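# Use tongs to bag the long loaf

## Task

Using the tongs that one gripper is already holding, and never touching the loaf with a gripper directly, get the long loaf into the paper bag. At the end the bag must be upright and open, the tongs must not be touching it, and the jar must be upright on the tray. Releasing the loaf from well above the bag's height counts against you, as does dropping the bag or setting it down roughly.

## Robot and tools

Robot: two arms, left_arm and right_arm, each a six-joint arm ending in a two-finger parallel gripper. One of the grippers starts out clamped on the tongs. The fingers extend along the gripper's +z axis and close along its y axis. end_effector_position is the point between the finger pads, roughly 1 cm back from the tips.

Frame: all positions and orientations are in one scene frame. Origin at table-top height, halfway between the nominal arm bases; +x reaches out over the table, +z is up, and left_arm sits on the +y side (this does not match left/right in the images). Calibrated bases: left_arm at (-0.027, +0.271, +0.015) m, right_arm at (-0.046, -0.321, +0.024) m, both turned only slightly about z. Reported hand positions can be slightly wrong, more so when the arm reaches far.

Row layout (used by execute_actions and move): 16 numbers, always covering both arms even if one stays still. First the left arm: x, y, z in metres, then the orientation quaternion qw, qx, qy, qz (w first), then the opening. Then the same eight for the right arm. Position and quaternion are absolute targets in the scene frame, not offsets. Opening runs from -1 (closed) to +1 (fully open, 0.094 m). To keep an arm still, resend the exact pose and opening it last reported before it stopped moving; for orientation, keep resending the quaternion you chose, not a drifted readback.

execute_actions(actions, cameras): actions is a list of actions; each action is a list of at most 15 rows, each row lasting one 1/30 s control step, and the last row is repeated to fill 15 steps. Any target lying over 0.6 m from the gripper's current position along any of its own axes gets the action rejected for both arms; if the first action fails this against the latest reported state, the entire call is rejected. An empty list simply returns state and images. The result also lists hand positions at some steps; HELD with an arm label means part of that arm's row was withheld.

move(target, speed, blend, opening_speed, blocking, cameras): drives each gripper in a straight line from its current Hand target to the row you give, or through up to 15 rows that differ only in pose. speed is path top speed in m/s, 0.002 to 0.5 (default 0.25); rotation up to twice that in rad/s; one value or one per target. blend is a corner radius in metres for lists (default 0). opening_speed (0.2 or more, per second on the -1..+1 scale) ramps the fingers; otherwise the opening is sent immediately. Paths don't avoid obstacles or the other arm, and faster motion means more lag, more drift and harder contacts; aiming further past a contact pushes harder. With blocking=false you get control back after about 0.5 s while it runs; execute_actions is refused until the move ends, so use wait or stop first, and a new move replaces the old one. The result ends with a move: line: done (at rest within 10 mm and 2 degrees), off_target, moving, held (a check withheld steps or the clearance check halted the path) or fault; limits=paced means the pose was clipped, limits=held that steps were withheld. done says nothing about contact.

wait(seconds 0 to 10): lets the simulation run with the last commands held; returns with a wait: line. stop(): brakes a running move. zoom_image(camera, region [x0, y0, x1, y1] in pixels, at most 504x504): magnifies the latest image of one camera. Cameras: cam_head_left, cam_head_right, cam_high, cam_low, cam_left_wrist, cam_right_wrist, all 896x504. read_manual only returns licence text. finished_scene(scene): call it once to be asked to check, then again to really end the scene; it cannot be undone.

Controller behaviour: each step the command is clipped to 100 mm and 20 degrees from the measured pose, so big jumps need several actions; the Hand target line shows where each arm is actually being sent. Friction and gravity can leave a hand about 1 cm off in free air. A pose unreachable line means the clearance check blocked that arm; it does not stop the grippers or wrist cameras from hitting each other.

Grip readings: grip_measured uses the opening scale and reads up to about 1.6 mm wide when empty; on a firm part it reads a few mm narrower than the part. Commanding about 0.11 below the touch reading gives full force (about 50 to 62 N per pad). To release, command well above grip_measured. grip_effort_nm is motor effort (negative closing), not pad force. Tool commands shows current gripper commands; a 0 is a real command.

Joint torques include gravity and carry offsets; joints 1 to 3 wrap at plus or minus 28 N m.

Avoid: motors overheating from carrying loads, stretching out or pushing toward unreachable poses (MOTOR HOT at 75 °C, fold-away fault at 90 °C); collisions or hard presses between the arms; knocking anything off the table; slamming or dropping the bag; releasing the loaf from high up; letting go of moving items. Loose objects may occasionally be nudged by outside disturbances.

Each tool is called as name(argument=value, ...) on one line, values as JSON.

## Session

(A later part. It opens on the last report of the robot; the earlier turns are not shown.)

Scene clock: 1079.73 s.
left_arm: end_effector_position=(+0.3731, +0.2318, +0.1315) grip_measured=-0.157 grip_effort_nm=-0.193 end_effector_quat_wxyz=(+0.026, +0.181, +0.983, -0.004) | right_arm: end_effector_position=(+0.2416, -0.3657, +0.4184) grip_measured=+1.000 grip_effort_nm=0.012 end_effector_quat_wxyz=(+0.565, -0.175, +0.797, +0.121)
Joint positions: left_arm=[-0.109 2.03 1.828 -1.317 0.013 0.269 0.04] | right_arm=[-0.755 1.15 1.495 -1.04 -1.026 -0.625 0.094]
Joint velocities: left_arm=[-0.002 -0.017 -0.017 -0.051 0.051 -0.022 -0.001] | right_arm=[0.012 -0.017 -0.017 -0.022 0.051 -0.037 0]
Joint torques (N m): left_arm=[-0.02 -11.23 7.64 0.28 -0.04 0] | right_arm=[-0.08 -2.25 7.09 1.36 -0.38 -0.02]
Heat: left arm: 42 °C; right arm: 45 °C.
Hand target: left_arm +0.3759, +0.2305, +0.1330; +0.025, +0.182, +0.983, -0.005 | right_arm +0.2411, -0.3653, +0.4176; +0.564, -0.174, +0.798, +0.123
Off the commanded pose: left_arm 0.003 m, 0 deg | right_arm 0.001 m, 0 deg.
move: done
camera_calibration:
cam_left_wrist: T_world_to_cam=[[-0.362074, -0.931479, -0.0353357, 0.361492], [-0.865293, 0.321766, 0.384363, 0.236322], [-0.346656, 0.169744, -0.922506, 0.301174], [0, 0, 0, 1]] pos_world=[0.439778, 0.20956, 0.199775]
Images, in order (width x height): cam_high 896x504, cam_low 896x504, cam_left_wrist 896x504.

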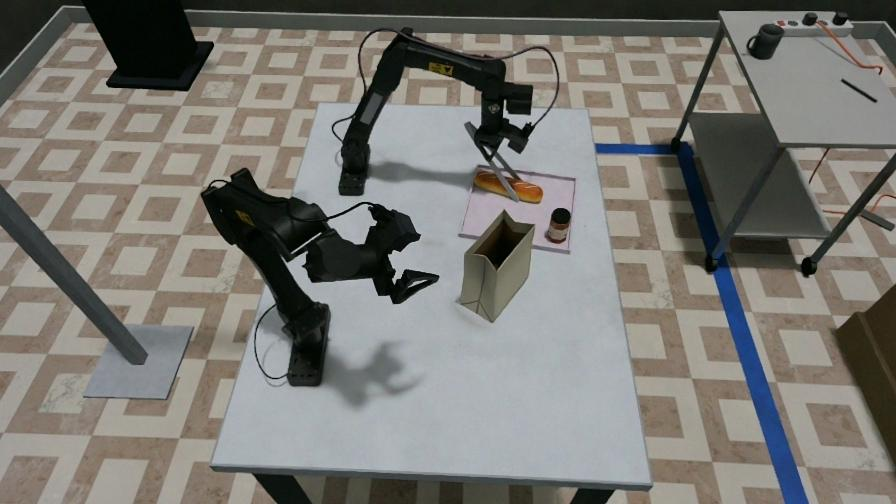

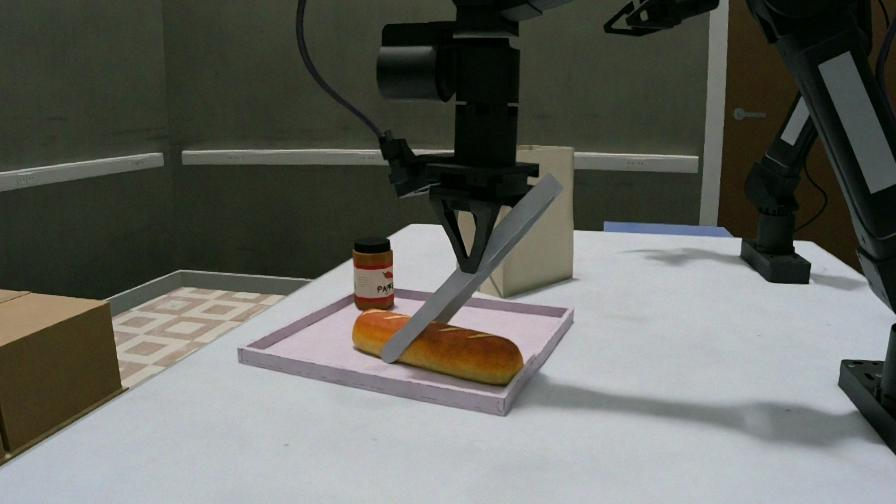

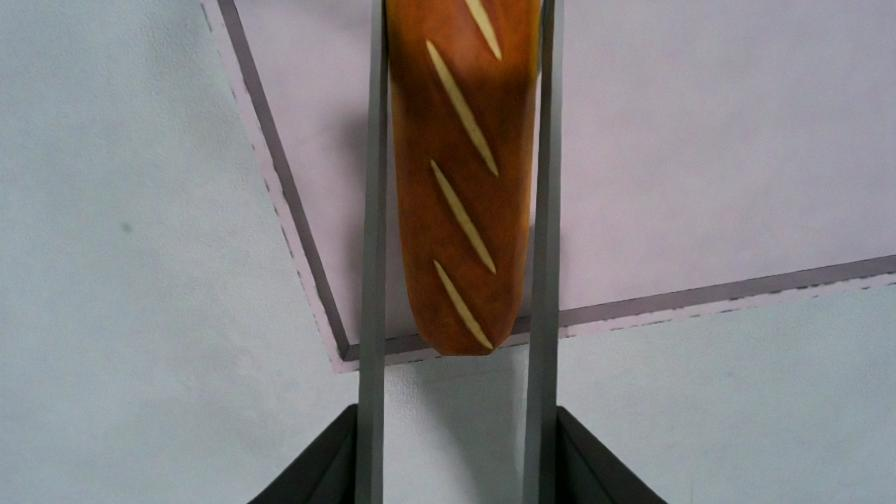

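move(target=[0.376,0.2305,0.133,0.0250,0.1822,0.9830,-0.0046,-0.28,0.2411,-0.3653,0.4176,0.564,-0.174,0.798,0.123,1.0], opening_speed=0.3, cameras=["cam_left_wrist","cam_low"])

Scene clock: 1088.40 s.
left_arm: end_effector_position=(+0.3727, +0.2318, +0.1314) grip_measured=-0.276 grip_effort_nm=-0.261 end_effector_quat_wxyz=(+0.025, +0.181, +0.983, -0.004) | right_arm: end_effector_position=(+0.2416, -0.3657, +0.4184) grip_measured=+1.000 grip_effort_nm=0.007 end_effector_quat_wxyz=(+0.565, -0.175, +0.797, +0.121)
Joint positions: left_arm=[-0.109 2.03 1.828 -1.319 0.013 0.269 0.034] | right_arm=[-0.755 1.15 1.495 -1.04 -1.026 -0.625 0.094]
Joint velocities: left_arm=[0.007 0.017 -0.012 0.095 0.081 0.022 0] | right_arm=[0.002 -0.007 0.002 -0.022 0.022 -0.007 0]
Joint torques (N m): left_arm=[-0.18 -11.18 7.62 0.33 0.02 0.02] | right_arm=[-0.09 -2.24 7.1 1.36 -0.38 -0.02]
Heat: left arm: 42 °C; right arm: 45 °C.
Hand target: left_arm +0.3758, +0.2306, +0.1330; +0.025, +0.182, +0.983, -0.005 | right_arm +0.2411, -0.3653, +0.4176; +0.564, -0.174, +0.798, +0.123
Off the commanded pose: left_arm 0.004 m, 0 deg | right_arm 0.001 m, 0 deg.
move: done
camera_calibration:
cam_left_wrist: T_world_to_cam=[[-0.36214, -0.931473, -0.0348176, 0.361318], [-0.864562, 0.321696, 0.386064, 0.235428], [-0.348407, 0.169911, -0.921815, 0.301504], [0, 0, 0, 1]] pos_world=[0.439436, 0.209592, 0.19962]
Images, in order (width x height): cam_low 896x504, cam_left_wrist 896x504.

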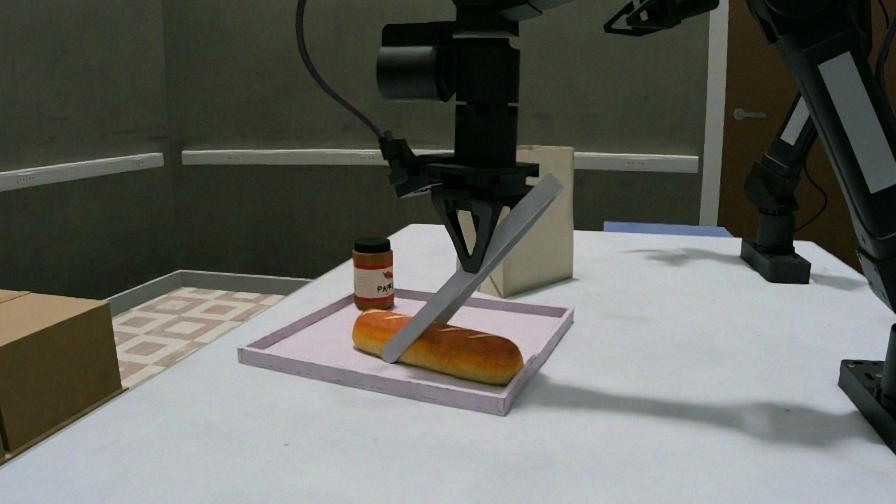

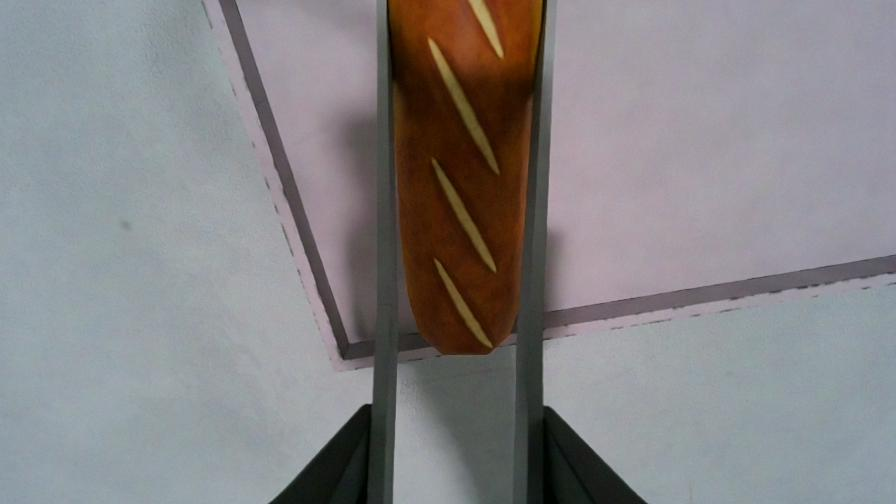

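move(target=[0.376,0.2305,0.133,0.0250,0.1822,0.9830,-0.0046,-0.36,0.2411,-0.3653,0.4176,0.564,-0.174,0.798,0.123,1.0], opening_speed=0.3, cameras=["cam_left_wrist","cam_low"])

Scene clock: 1093.83 s.
left_arm: end_effector_position=(+0.3727, +0.2318, +0.1314) grip_measured=-0.355 grip_effort_nm=-0.320 end_effector_quat_wxyz=(+0.025, +0.181, +0.983, -0.004) | right_arm: end_effector_position=(+0.2416, -0.3657, +0.4184) grip_measured=+1.000 grip_effort_nm=0.012 end_effector_quat_wxyz=(+0.565, -0.175, +0.797, +0.121)
Joint positions: left_arm=[-0.109 2.03 1.828 -1.319 0.013 0.269 0.03] | right_arm=[-0.755 1.15 1.495 -1.04 -1.026 -0.625 0.094]
Joint velocities: left_arm=[0.007 0.002 -0.002 0.037 0.051 -0.051 -0.001] | right_arm=[0.012 -0.017 0.007 -0.007 0.081 0.022 0]
Joint torques (N m): left_arm=[-0.2 -11.02 7.46 0.36 -0.01 0.01] | right_arm=[-0.08 -2.25 7.1 1.36 -0.38 -0.02]
Heat: left arm: 43 °C; right arm: 45 °C.
Hand target: left_arm +0.3759, +0.2306, +0.1330; +0.025, +0.182, +0.983, -0.005 | right_arm +0.2411, -0.3653, +0.4176; +0.564, -0.174, +0.798, +0.123
Off the commanded pose: left_arm 0.004 m, 0 deg | right_arm 0.001 m, 0 deg.
move: done
camera_calibration:
cam_left_wrist: T_world_to_cam=[[-0.36214, -0.931473, -0.0348176, 0.361318], [-0.864562, 0.321696, 0.386064, 0.235428], [-0.348407, 0.169911, -0.921815, 0.301504], [0, 0, 0, 1]] pos_world=[0.439436, 0.209592, 0.19962]
Images, in order (width x height): cam_low 896x504, cam_left_wrist 896x504.

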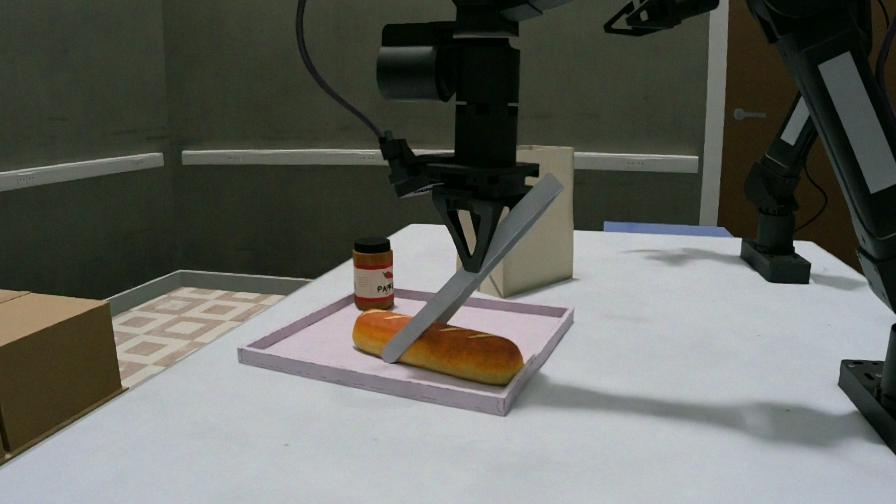

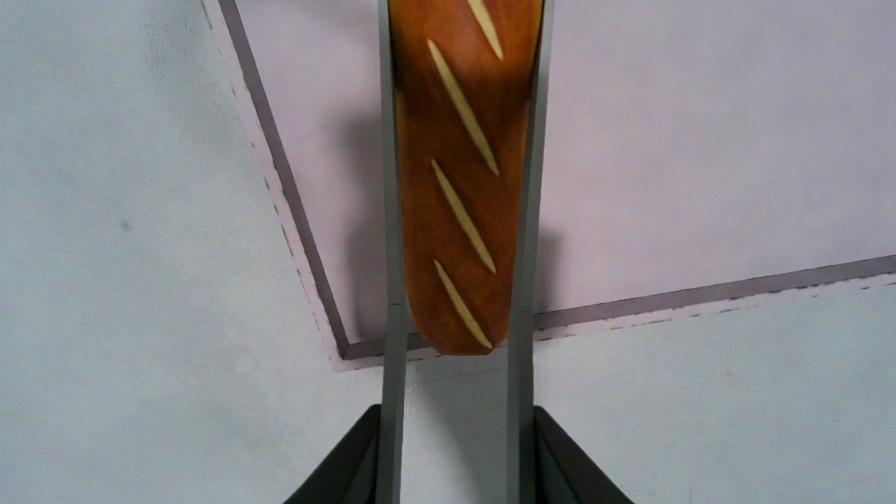

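move(target=[0.376,0.2305,0.133,0.0250,0.1822,0.9830,-0.0046,-0.46,0.2411,-0.3653,0.4176,0.564,-0.174,0.798,0.123,1.0], opening_speed=0.3, cameras=["cam_left_wrist","cam_low"])

Scene clock: 1100.60 s.
left_arm: end_effector_position=(+0.3727, +0.2318, +0.1314) grip_measured=-0.453 grip_effort_nm=-0.418 end_effector_quat_wxyz=(+0.025, +0.181, +0.983, -0.004) | right_arm: end_effector_position=(+0.2416, -0.3657, +0.4184) grip_measured=+1.000 grip_effort_nm=0.002 end_effector_quat_wxyz=(+0.565, -0.175, +0.797, +0.121)
Joint positions: left_arm=[-0.109 2.03 1.828 -1.319 0.013 0.269 0.026] | right_arm=[-0.755 1.15 1.495 -1.04 -1.026 -0.625 0.094]
Joint velocities: left_arm=[0.007 0.002 0.002 0.007 -0.037 -0.007 -0.001] | right_arm=[-0.002 -0.017 0.007 0.037 0.022 -0.037 0]
Joint torques (N m): left_arm=[-0.18 -10.93 7.5 0.35 -0.02 0.02] | right_arm=[-0.08 -2.24 7.09 1.36 -0.39 -0.02]
Heat: left arm: 43 °C; right arm: 45 °C.
Hand target: left_arm +0.3759, +0.2306, +0.1330; +0.025, +0.182, +0.983, -0.005 | right_arm +0.2411, -0.3653, +0.4176; +0.564, -0.174, +0.798, +0.123
Off the commanded pose: left_arm 0.004 m, 0 deg | right_arm 0.001 m, 0 deg.
move: done
camera_calibration:
cam_left_wrist: T_world_to_cam=[[-0.36214, -0.931473, -0.0348176, 0.361318], [-0.864562, 0.321696, 0.386064, 0.235428], [-0.348407, 0.169911, -0.921815, 0.301504], [0, 0, 0, 1]] pos_world=[0.439436, 0.209592, 0.19962]
Images, in order (width x height): cam_low 896x504, cam_left_wrist 896x504.

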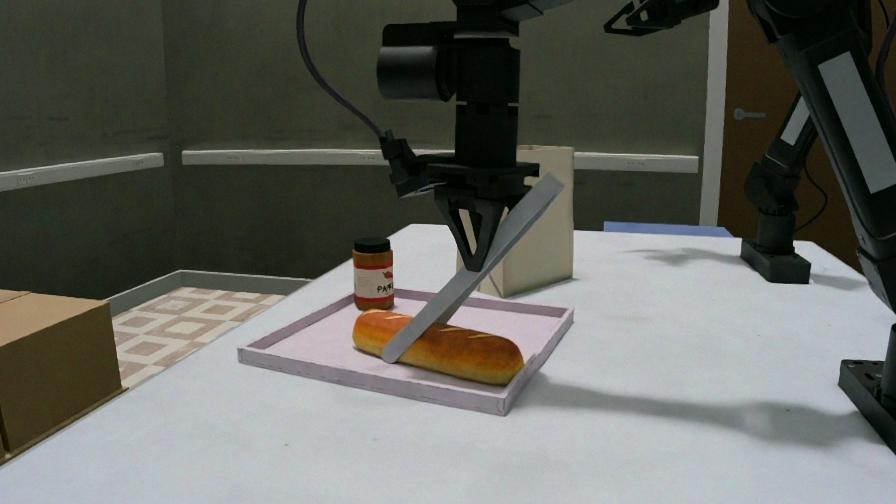

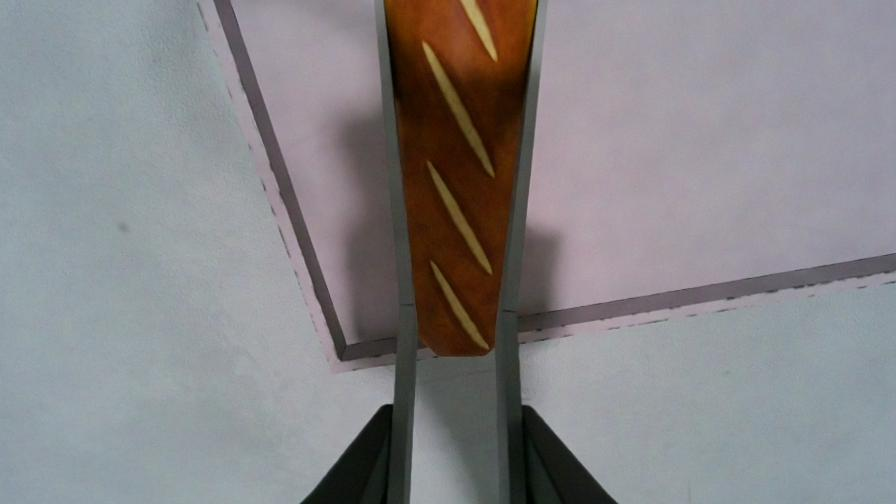

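move(target=[0.376,0.2305,0.133,0.0250,0.1822,0.9830,-0.0046,-0.54,0.2411,-0.3653,0.4176,0.564,-0.174,0.798,0.123,1.0], opening_speed=0.3, cameras=["cam_left_wrist"])

Scene clock: 1107.40 s.
left_arm: end_effector_position=(+0.3727, +0.2318, +0.1314) grip_measured=-0.535 grip_effort_nm=-0.291 end_effector_quat_wxyz=(+0.025, +0.181, +0.983, -0.004) | right_arm: end_effector_position=(+0.2416, -0.3657, +0.4184) grip_measured=+1.000 grip_effort_nm=0.007 end_effector_quat_wxyz=(+0.565, -0.175, +0.797, +0.121)
Joint positions: left_arm=[-0.109 2.03 1.828 -1.319 0.013 0.269 0.022] | right_arm=[-0.755 1.15 1.495 -1.04 -1.026 -0.625 0.094]
Joint velocities: left_arm=[-0.007 0.002 -0.007 -0.007 0.022 0.022 0] | right_arm=[0.017 -0.022 0.002 0.037 -0.11 -0.066 0]
Joint torques (N m): left_arm=[-0.25 -11.38 7.71 0.33 0 0.01] | right_arm=[-0.09 -2.24 7.1 1.36 -0.38 -0.02]
Heat: left arm: 43 °C; right arm: 45 °C.
Hand target: left_arm +0.3759, +0.2306, +0.1330; +0.025, +0.182, +0.983, -0.005 | right_arm +0.2411, -0.3653, +0.4176; +0.564, -0.174, +0.798, +0.123
Off the commanded pose: left_arm 0.004 m, 0 deg | right_arm 0.001 m, 0 deg.
move: done
camera_calibration:
cam_left_wrist: T_world_to_cam=[[-0.36214, -0.931473, -0.0348176, 0.361318], [-0.864562, 0.321696, 0.386064, 0.235428], [-0.348407, 0.169911, -0.921815, 0.301504], [0, 0, 0, 1]] pos_world=[0.439436, 0.209592, 0.19962]
Images, in order (width x height): cam_left_wrist 896x504.

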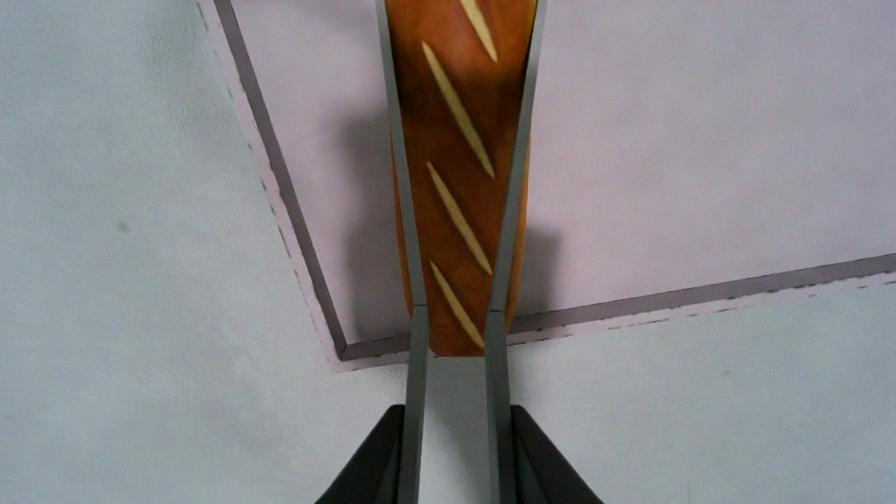

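move(target=[0.376,0.2305,0.20,0.0250,0.1822,0.9830,-0.0046,-0.54,0.2411,-0.3653,0.4176,0.564,-0.174,0.798,0.123,1.0], speed=0.06, cameras=["cam_left_wrist","cam_low","cam_high"])

Scene clock: 1119.17 s.
left_arm: end_effector_position=(+0.3710, +0.2320, +0.1970) grip_measured=-0.535 grip_effort_nm=-0.295 end_effector_quat_wxyz=(+0.035, +0.181, +0.983, -0.003) | right_arm: end_effector_position=(+0.2416, -0.3657, +0.4184) grip_measured=+1.000 grip_effort_nm=0.017 end_effector_quat_wxyz=(+0.565, -0.175, +0.797, +0.121)
Joint positions: left_arm=[-0.109 2.053 2.126 -1.574 0.013 0.269 0.022] | right_arm=[-0.755 1.15 1.495 -1.04 -1.026 -0.625 0.094]
Joint velocities: left_arm=[-0.007 0.012 -0.002 -0.022 -0.081 -0.022 0] | right_arm=[-0.012 0.007 -0.007 -0.11 0.037 0.007 0]
Joint torques (N m): left_arm=[-0.34 -11.38 7.5 0.4 0.04 0.01] | right_arm=[-0.08 -2.25 7.1 1.36 -0.38 -0.02]
Heat: left arm: 43 °C; right arm: 45 °C.
Hand target: left_arm +0.3749, +0.2306, +0.1995; +0.039, +0.182, +0.982, -0.003 | right_arm +0.2411, -0.3653, +0.4176; +0.564, -0.174, +0.798, +0.123
Off the commanded pose: left_arm 0.006 m, 1 deg | right_arm 0.001 m, 0 deg.
joint sent to its limit (left arm) — joint 4 (wrist pitch), lower limit. The joint targets still meet the commanded pose.
move: done
camera_calibration:
cam_left_wrist: T_world_to_cam=[[-0.3614, -0.931544, -0.0401994, 0.363937], [-0.87201, 0.322409, 0.368309, 0.214668], [-0.330135, 0.168161, -0.928834, 0.356357], [0, 0, 0, 1]] pos_world=[0.436365, 0.209887, 0.266562]
Images, in order (width x height): cam_high 896x504, cam_low 896x504, cam_left_wrist 896x504.

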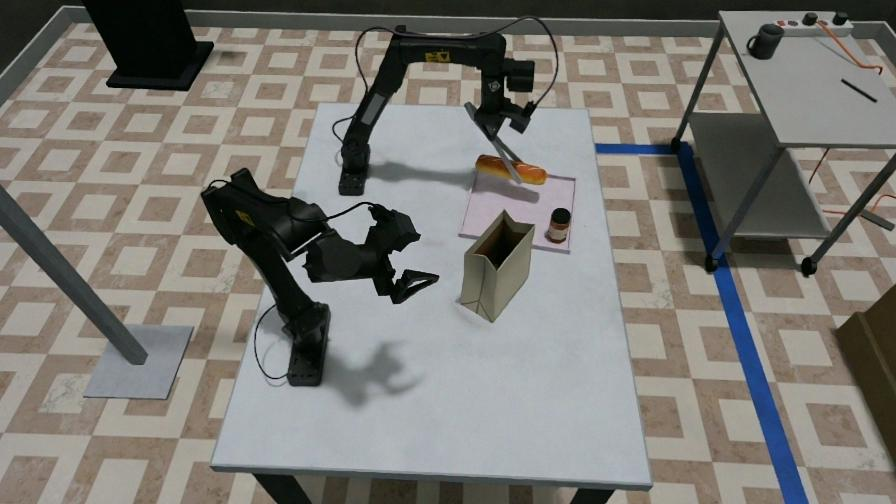

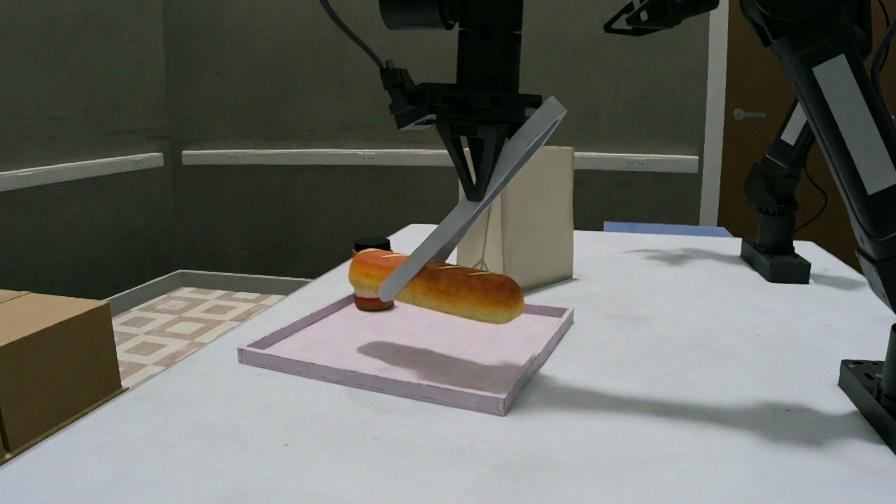

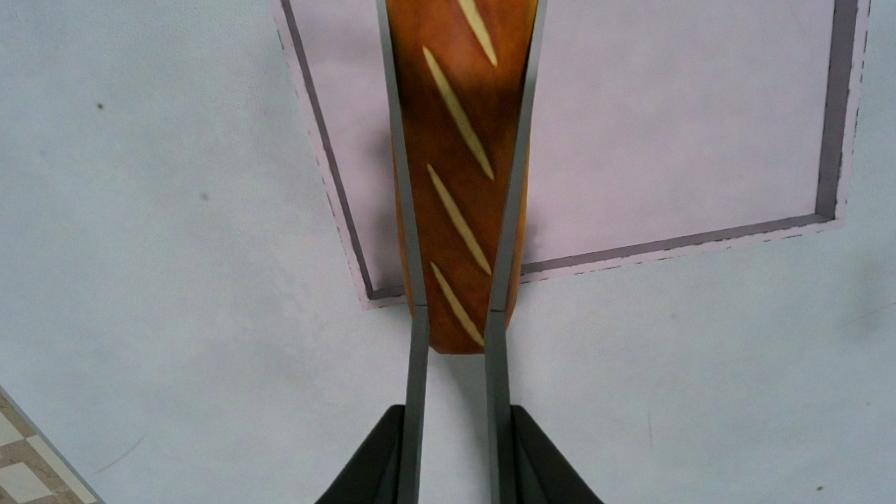

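wait(seconds=0.2)

zoom_image(camera="cam_right_wrist", region=[180, 190, 430, 490])

zoom_image(camera="cam_high", region=[420, 130, 620, 340])

zoom_image(camera="cam_head_right", region=[430, 220, 590, 360])

Scene clock: 1179.07 s.
left_arm: end_effector_position=(+0.3706, +0.2320, +0.1970) grip_measured=-0.535 grip_effort_nm=-0.291 end_effector_quat_wxyz=(+0.035, +0.181, +0.983, -0.003) | right_arm: end_effector_position=(+0.2416, -0.3657, +0.4184) grip_measured=+1.000 grip_effort_nm=0.007 end_effector_quat_wxyz=(+0.565, -0.175, +0.797, +0.121)
Joint positions: left_arm=[-0.109 2.053 2.126 -1.576 0.013 0.269 0.022] | right_arm=[-0.755 1.15 1.495 -1.04 -1.026 -0.625 0.094]
Joint velocities: left_arm=[-0.002 -0.017 -0.027 0.022 0.081 0.022 0] | right_arm=[-0.012 -0.007 -0.017 -0.007 0.007 -0.037 0]
Joint torques (N m): left_arm=[-0.24 -11.17 7.62 0.43 -0.01 0.01] | right_arm=[-0.08 -2.24 7.1 1.36 -0.38 -0.02]
Heat: left arm: 48 °C; right arm: 44 °C.
Hand target: left_arm +0.3749, +0.2306, +0.1995; +0.039, +0.182, +0.982, -0.003 | right_arm +0.2411, -0.3653, +0.4176; +0.564, -0.174, +0.798, +0.123
Tool commands: left_gripper/opening=-0.54 right_gripper/opening=+1.0
Off the commanded pose: left_arm 0.006 m, 1 deg | right_arm 0.001 m, 0 deg.
wait: 0.20 s; at rest from the start
camera_calibration:
cam_left_wrist: T_world_to_cam=[[-0.361461, -0.931538, -0.0397859, 0.363773], [-0.871449, 0.322356, 0.36968, 0.213872], [-0.331545, 0.168296, -0.928307, 0.35659], [0, 0, 0, 1]] pos_world=[0.436094, 0.209913, 0.266434]
cam_right_wrist: T_world_to_cam=[[0.417072, -0.908586, 0.0228544, -0.441219], [-0.630941, -0.30754, -0.712273, 0.377785], [0.65419, 0.282649, -0.70153, 0.326816], [0, 0, 0, 1]] pos_world=[0.20858, -0.377076, 0.508442]

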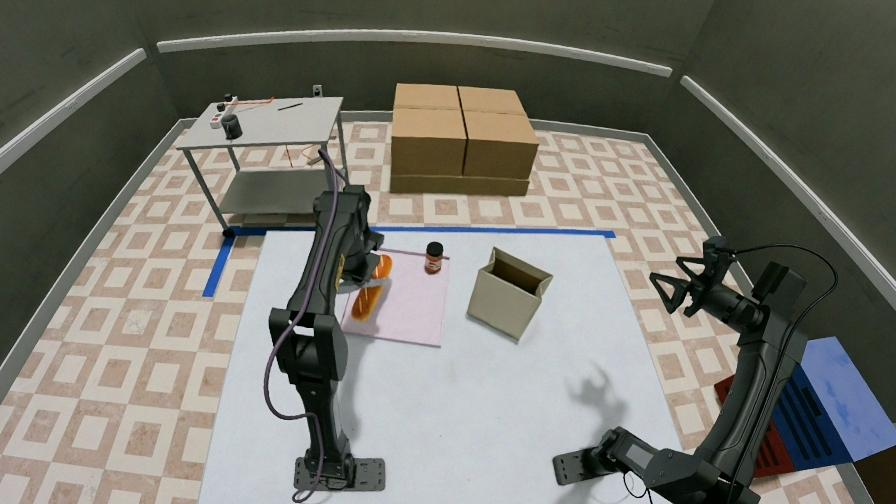

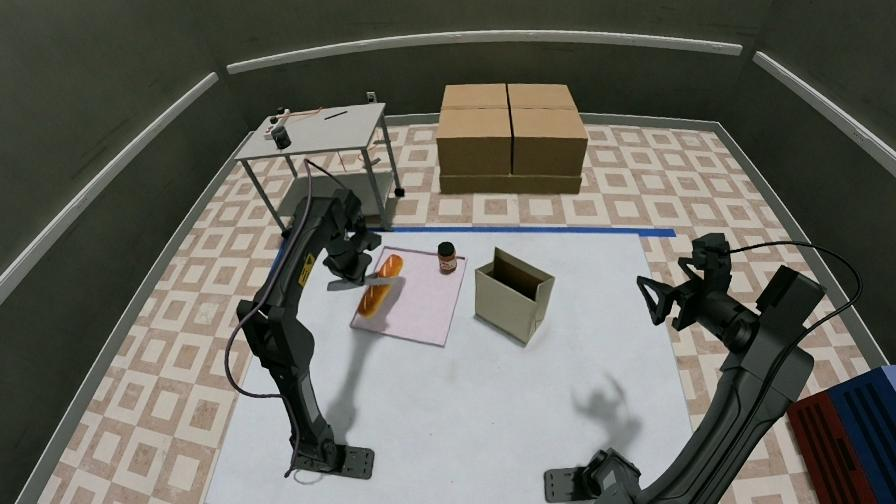

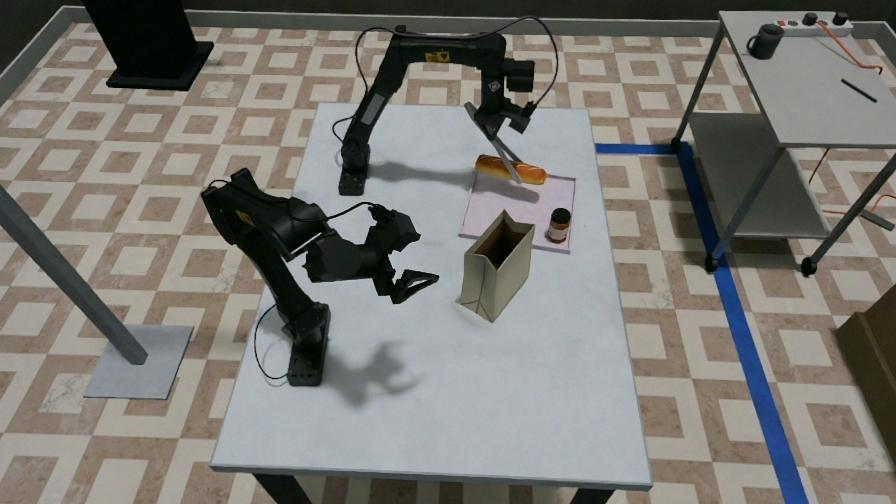

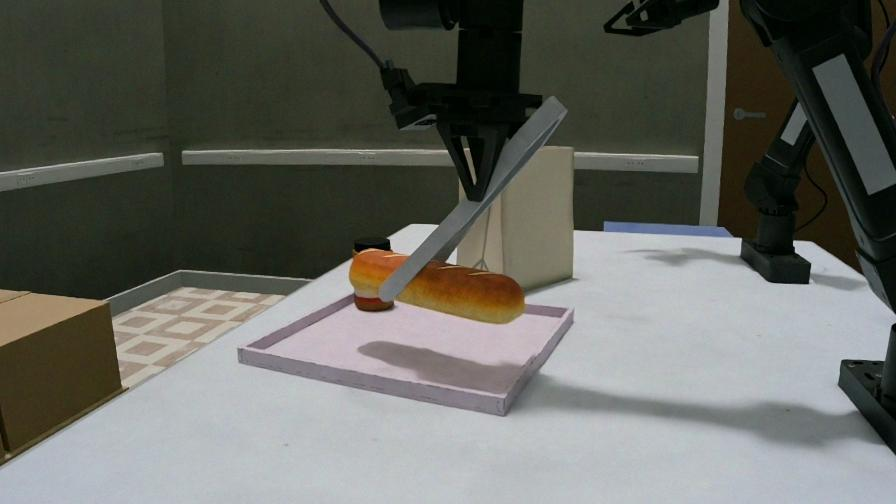

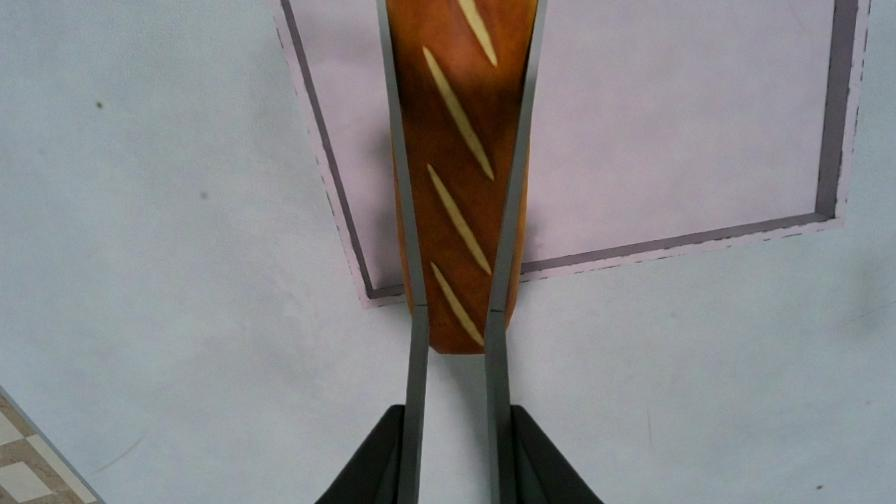

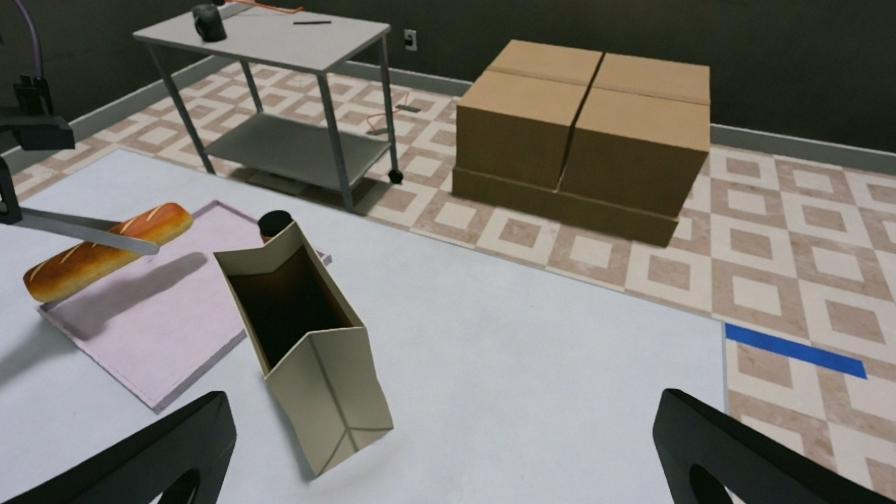

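Scaled by 1.680.

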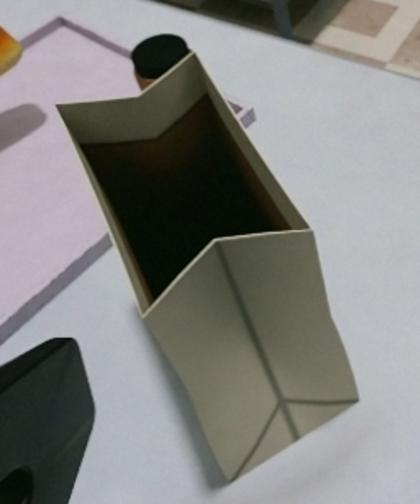

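Scaled by 2.400.

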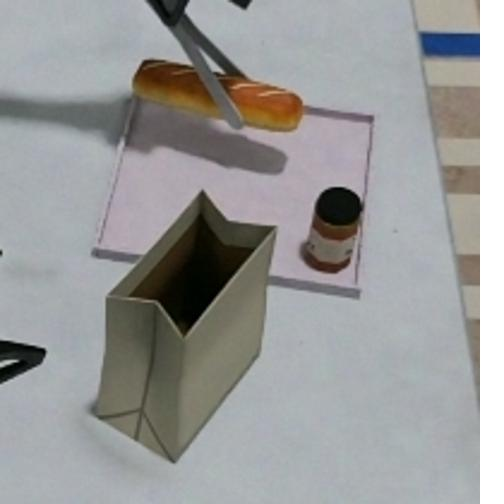

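Scaled by 3.150.

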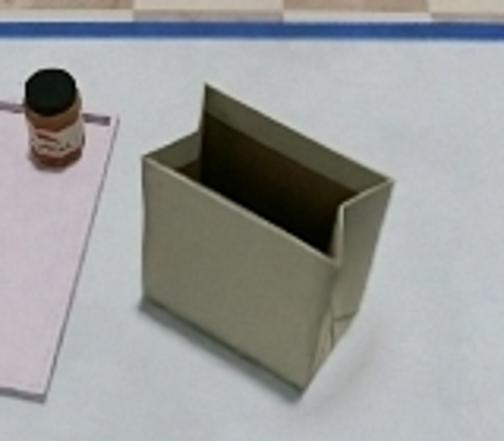

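move(target=[[0.360,0.2320,0.27,0.182,0.190,0.963,-0.036,-0.54,0.2411,-0.3653,0.4176,0.564,-0.174,0.798,0.123,1.0],[0.335,0.205,0.33,0.3736,0.2000,0.9020,-0.0828,-0.54,0.2411,-0.3653,0.4176,0.564,-0.174,0.798,0.123,1.0]], speed=0.12, blend=0.03, cameras=["cam_left_wrist","cam_low","cam_high","cam_right_wrist"])

Scene clock: 1238.87 s.
left_arm: end_effector_position=(+0.3363, +0.2083, +0.3188) grip_measured=-0.535 grip_effort_nm=-0.300 end_effector_quat_wxyz=(+0.350, +0.204, +0.911, -0.076) | right_arm: end_effector_position=(+0.2416, -0.3657, +0.4184) grip_measured=+1.000 grip_effort_nm=0.007 end_effector_quat_wxyz=(+0.565, -0.175, +0.797, +0.121)
Joint positions: left_arm=[-0.069 1.431 1.645 -1.088 0.251 0.295 0.022] | right_arm=[-0.755 1.15 1.495 -1.04 -1.026 -0.625 0.094]
Joint velocities: left_arm=[0.002 -0.002 0.017 -0.037 0.051 -0.022 0] | right_arm=[-0.007 0.012 -0.007 -0.051 0.007 -0.007 0]
Joint torques (N m): left_arm=[-0.32 -9.29 4.59 1.7 0.32 -0.06] | right_arm=[-0.09 -2.24 7.1 1.36 -0.38 -0.02]
Heat: left arm: 49 °C; right arm: 44 °C.
Hand target: left_arm +0.3345, +0.2047, +0.3296; +0.373, +0.205, +0.901, -0.081 | right_arm +0.2411, -0.3653, +0.4176; +0.564, -0.174, +0.798, +0.123
Off the commanded pose: left_arm 0.012 m, 3 deg | right_arm 0.001 m, 0 deg.
move: off_target (left_arm)
camera_calibration:
cam_left_wrist: T_world_to_cam=[[-0.410338, -0.91126, -0.0350445, 0.344769], [-0.871, 0.403014, -0.28096, 0.337068], [0.270151, -0.0847646, -0.95908, 0.322421], [0, 0, 0, 1]] pos_world=[0.347956, 0.205661, 0.416012]
cam_right_wrist: T_world_to_cam=[[0.417072, -0.908586, 0.0228544, -0.441219], [-0.630941, -0.30754, -0.712273, 0.377785], [0.65419, 0.282649, -0.70153, 0.326816], [0, 0, 0, 1]] pos_world=[0.20858, -0.377076, 0.508442]
Images, in order (width x height): cam_high 896x504, cam_low 896x504, cam_left_wrist 896x504, cam_right_wrist 896x504.

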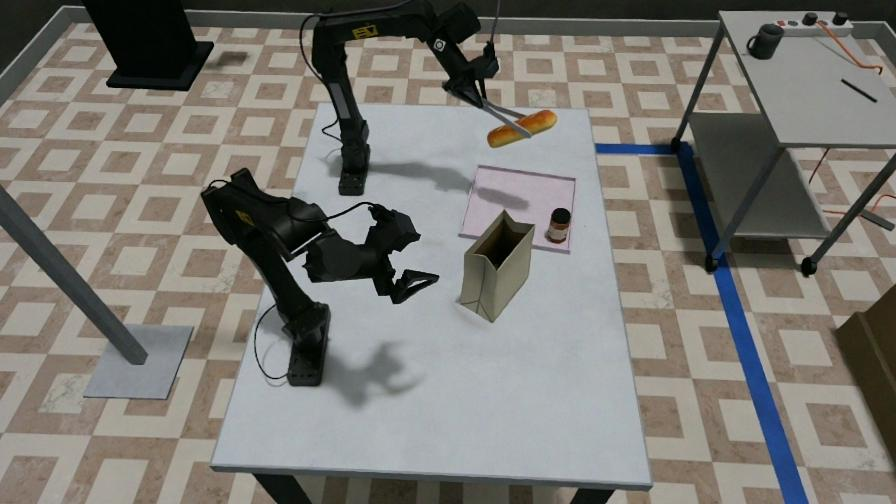

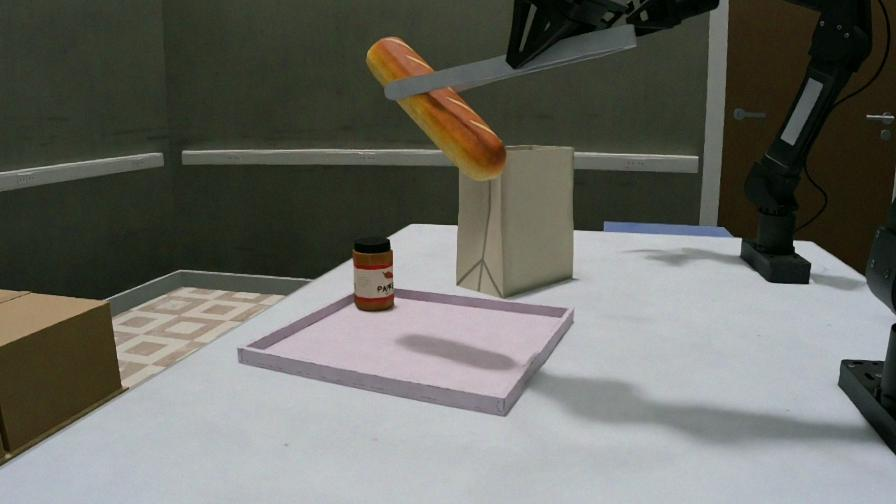

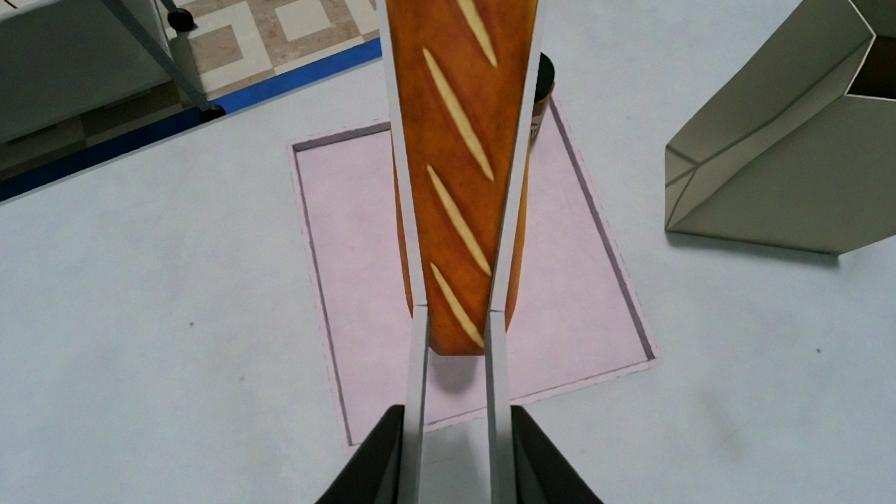

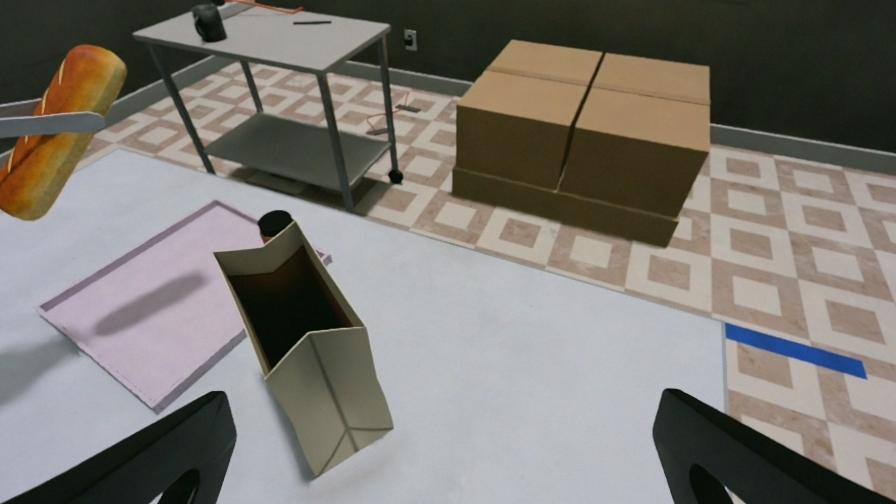

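execute_actions(actions=[], cameras=["cam_high","cam_right_wrist","cam_head_right"])

Scene clock: 1258.17 s.
left_arm: end_effector_position=(+0.3365, +0.2082, +0.3190) grip_measured=-0.535 grip_effort_nm=-0.295 end_effector_quat_wxyz=(+0.351, +0.204, +0.911, -0.076) | right_arm: end_effector_position=(+0.2416, -0.3657, +0.4184) grip_measured=+1.000 grip_effort_nm=0.012 end_effector_quat_wxyz=(+0.565, -0.175, +0.797, +0.121)
Joint positions: left_arm=[-0.069 1.431 1.645 -1.087 0.251 0.295 0.022] | right_arm=[-0.755 1.15 1.495 -1.04 -1.026 -0.625 0.094]
Joint velocities: left_arm=[-0.007 0.007 -0.032 -0.037 -0.081 -0.007 0] | right_arm=[0.022 -0.022 0.002 -0.095 -0.11 -0.037 0]
Joint torques (N m): left_arm=[-0.16 -9.39 4.77 1.72 0.29 -0.05] | right_arm=[-0.09 -2.24 7.1 1.36 -0.38 -0.02]
Heat: left arm: 46 °C; right arm: 44 °C.
Hand target: left_arm +0.3345, +0.2048, +0.3296; +0.373, +0.205, +0.901, -0.081 | right_arm +0.2411, -0.3653, +0.4176; +0.564, -0.174, +0.798, +0.123
Tool commands: left_gripper/opening=-0.54 right_gripper/opening=+1.0
Off the commanded pose: left_arm 0.012 m, 3 deg | right_arm 0.001 m, 0 deg.
camera_calibration:
cam_right_wrist: T_world_to_cam=[[0.417072, -0.908586, 0.0228544, -0.441219], [-0.630941, -0.30754, -0.712273, 0.377785], [0.65419, 0.282649, -0.70153, 0.326816], [0, 0, 0, 1]] pos_world=[0.20858, -0.377076, 0.508442]
Images, in order (width x height): cam_head_right 896x504, cam_high 896x504, cam_right_wrist 896x504.

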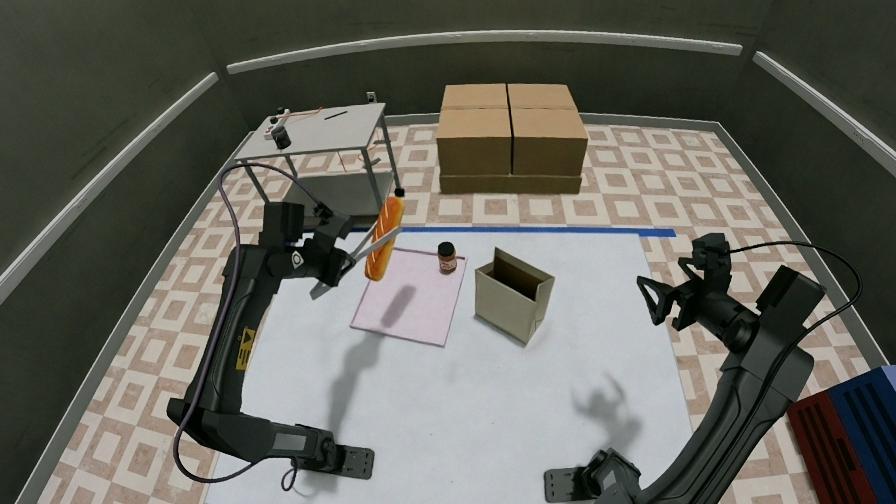

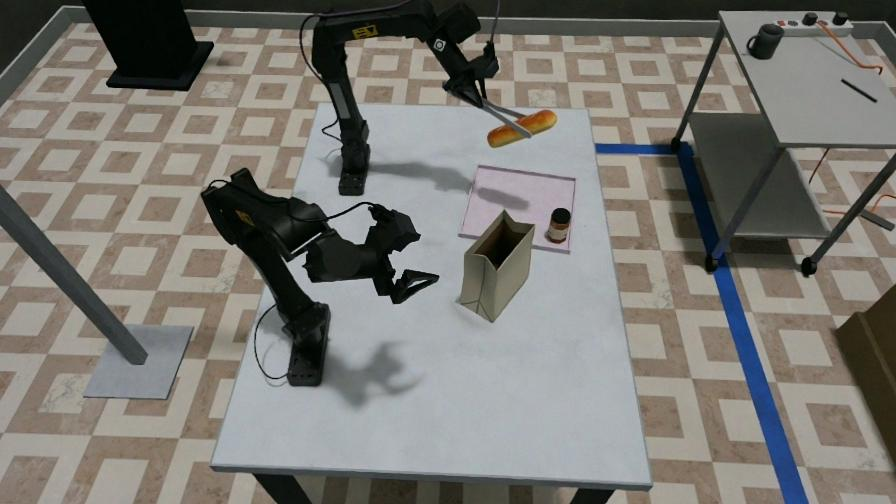

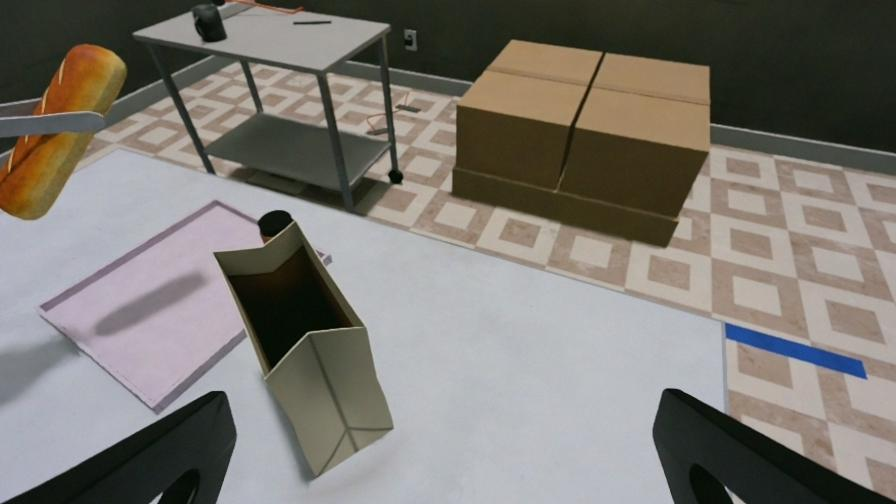

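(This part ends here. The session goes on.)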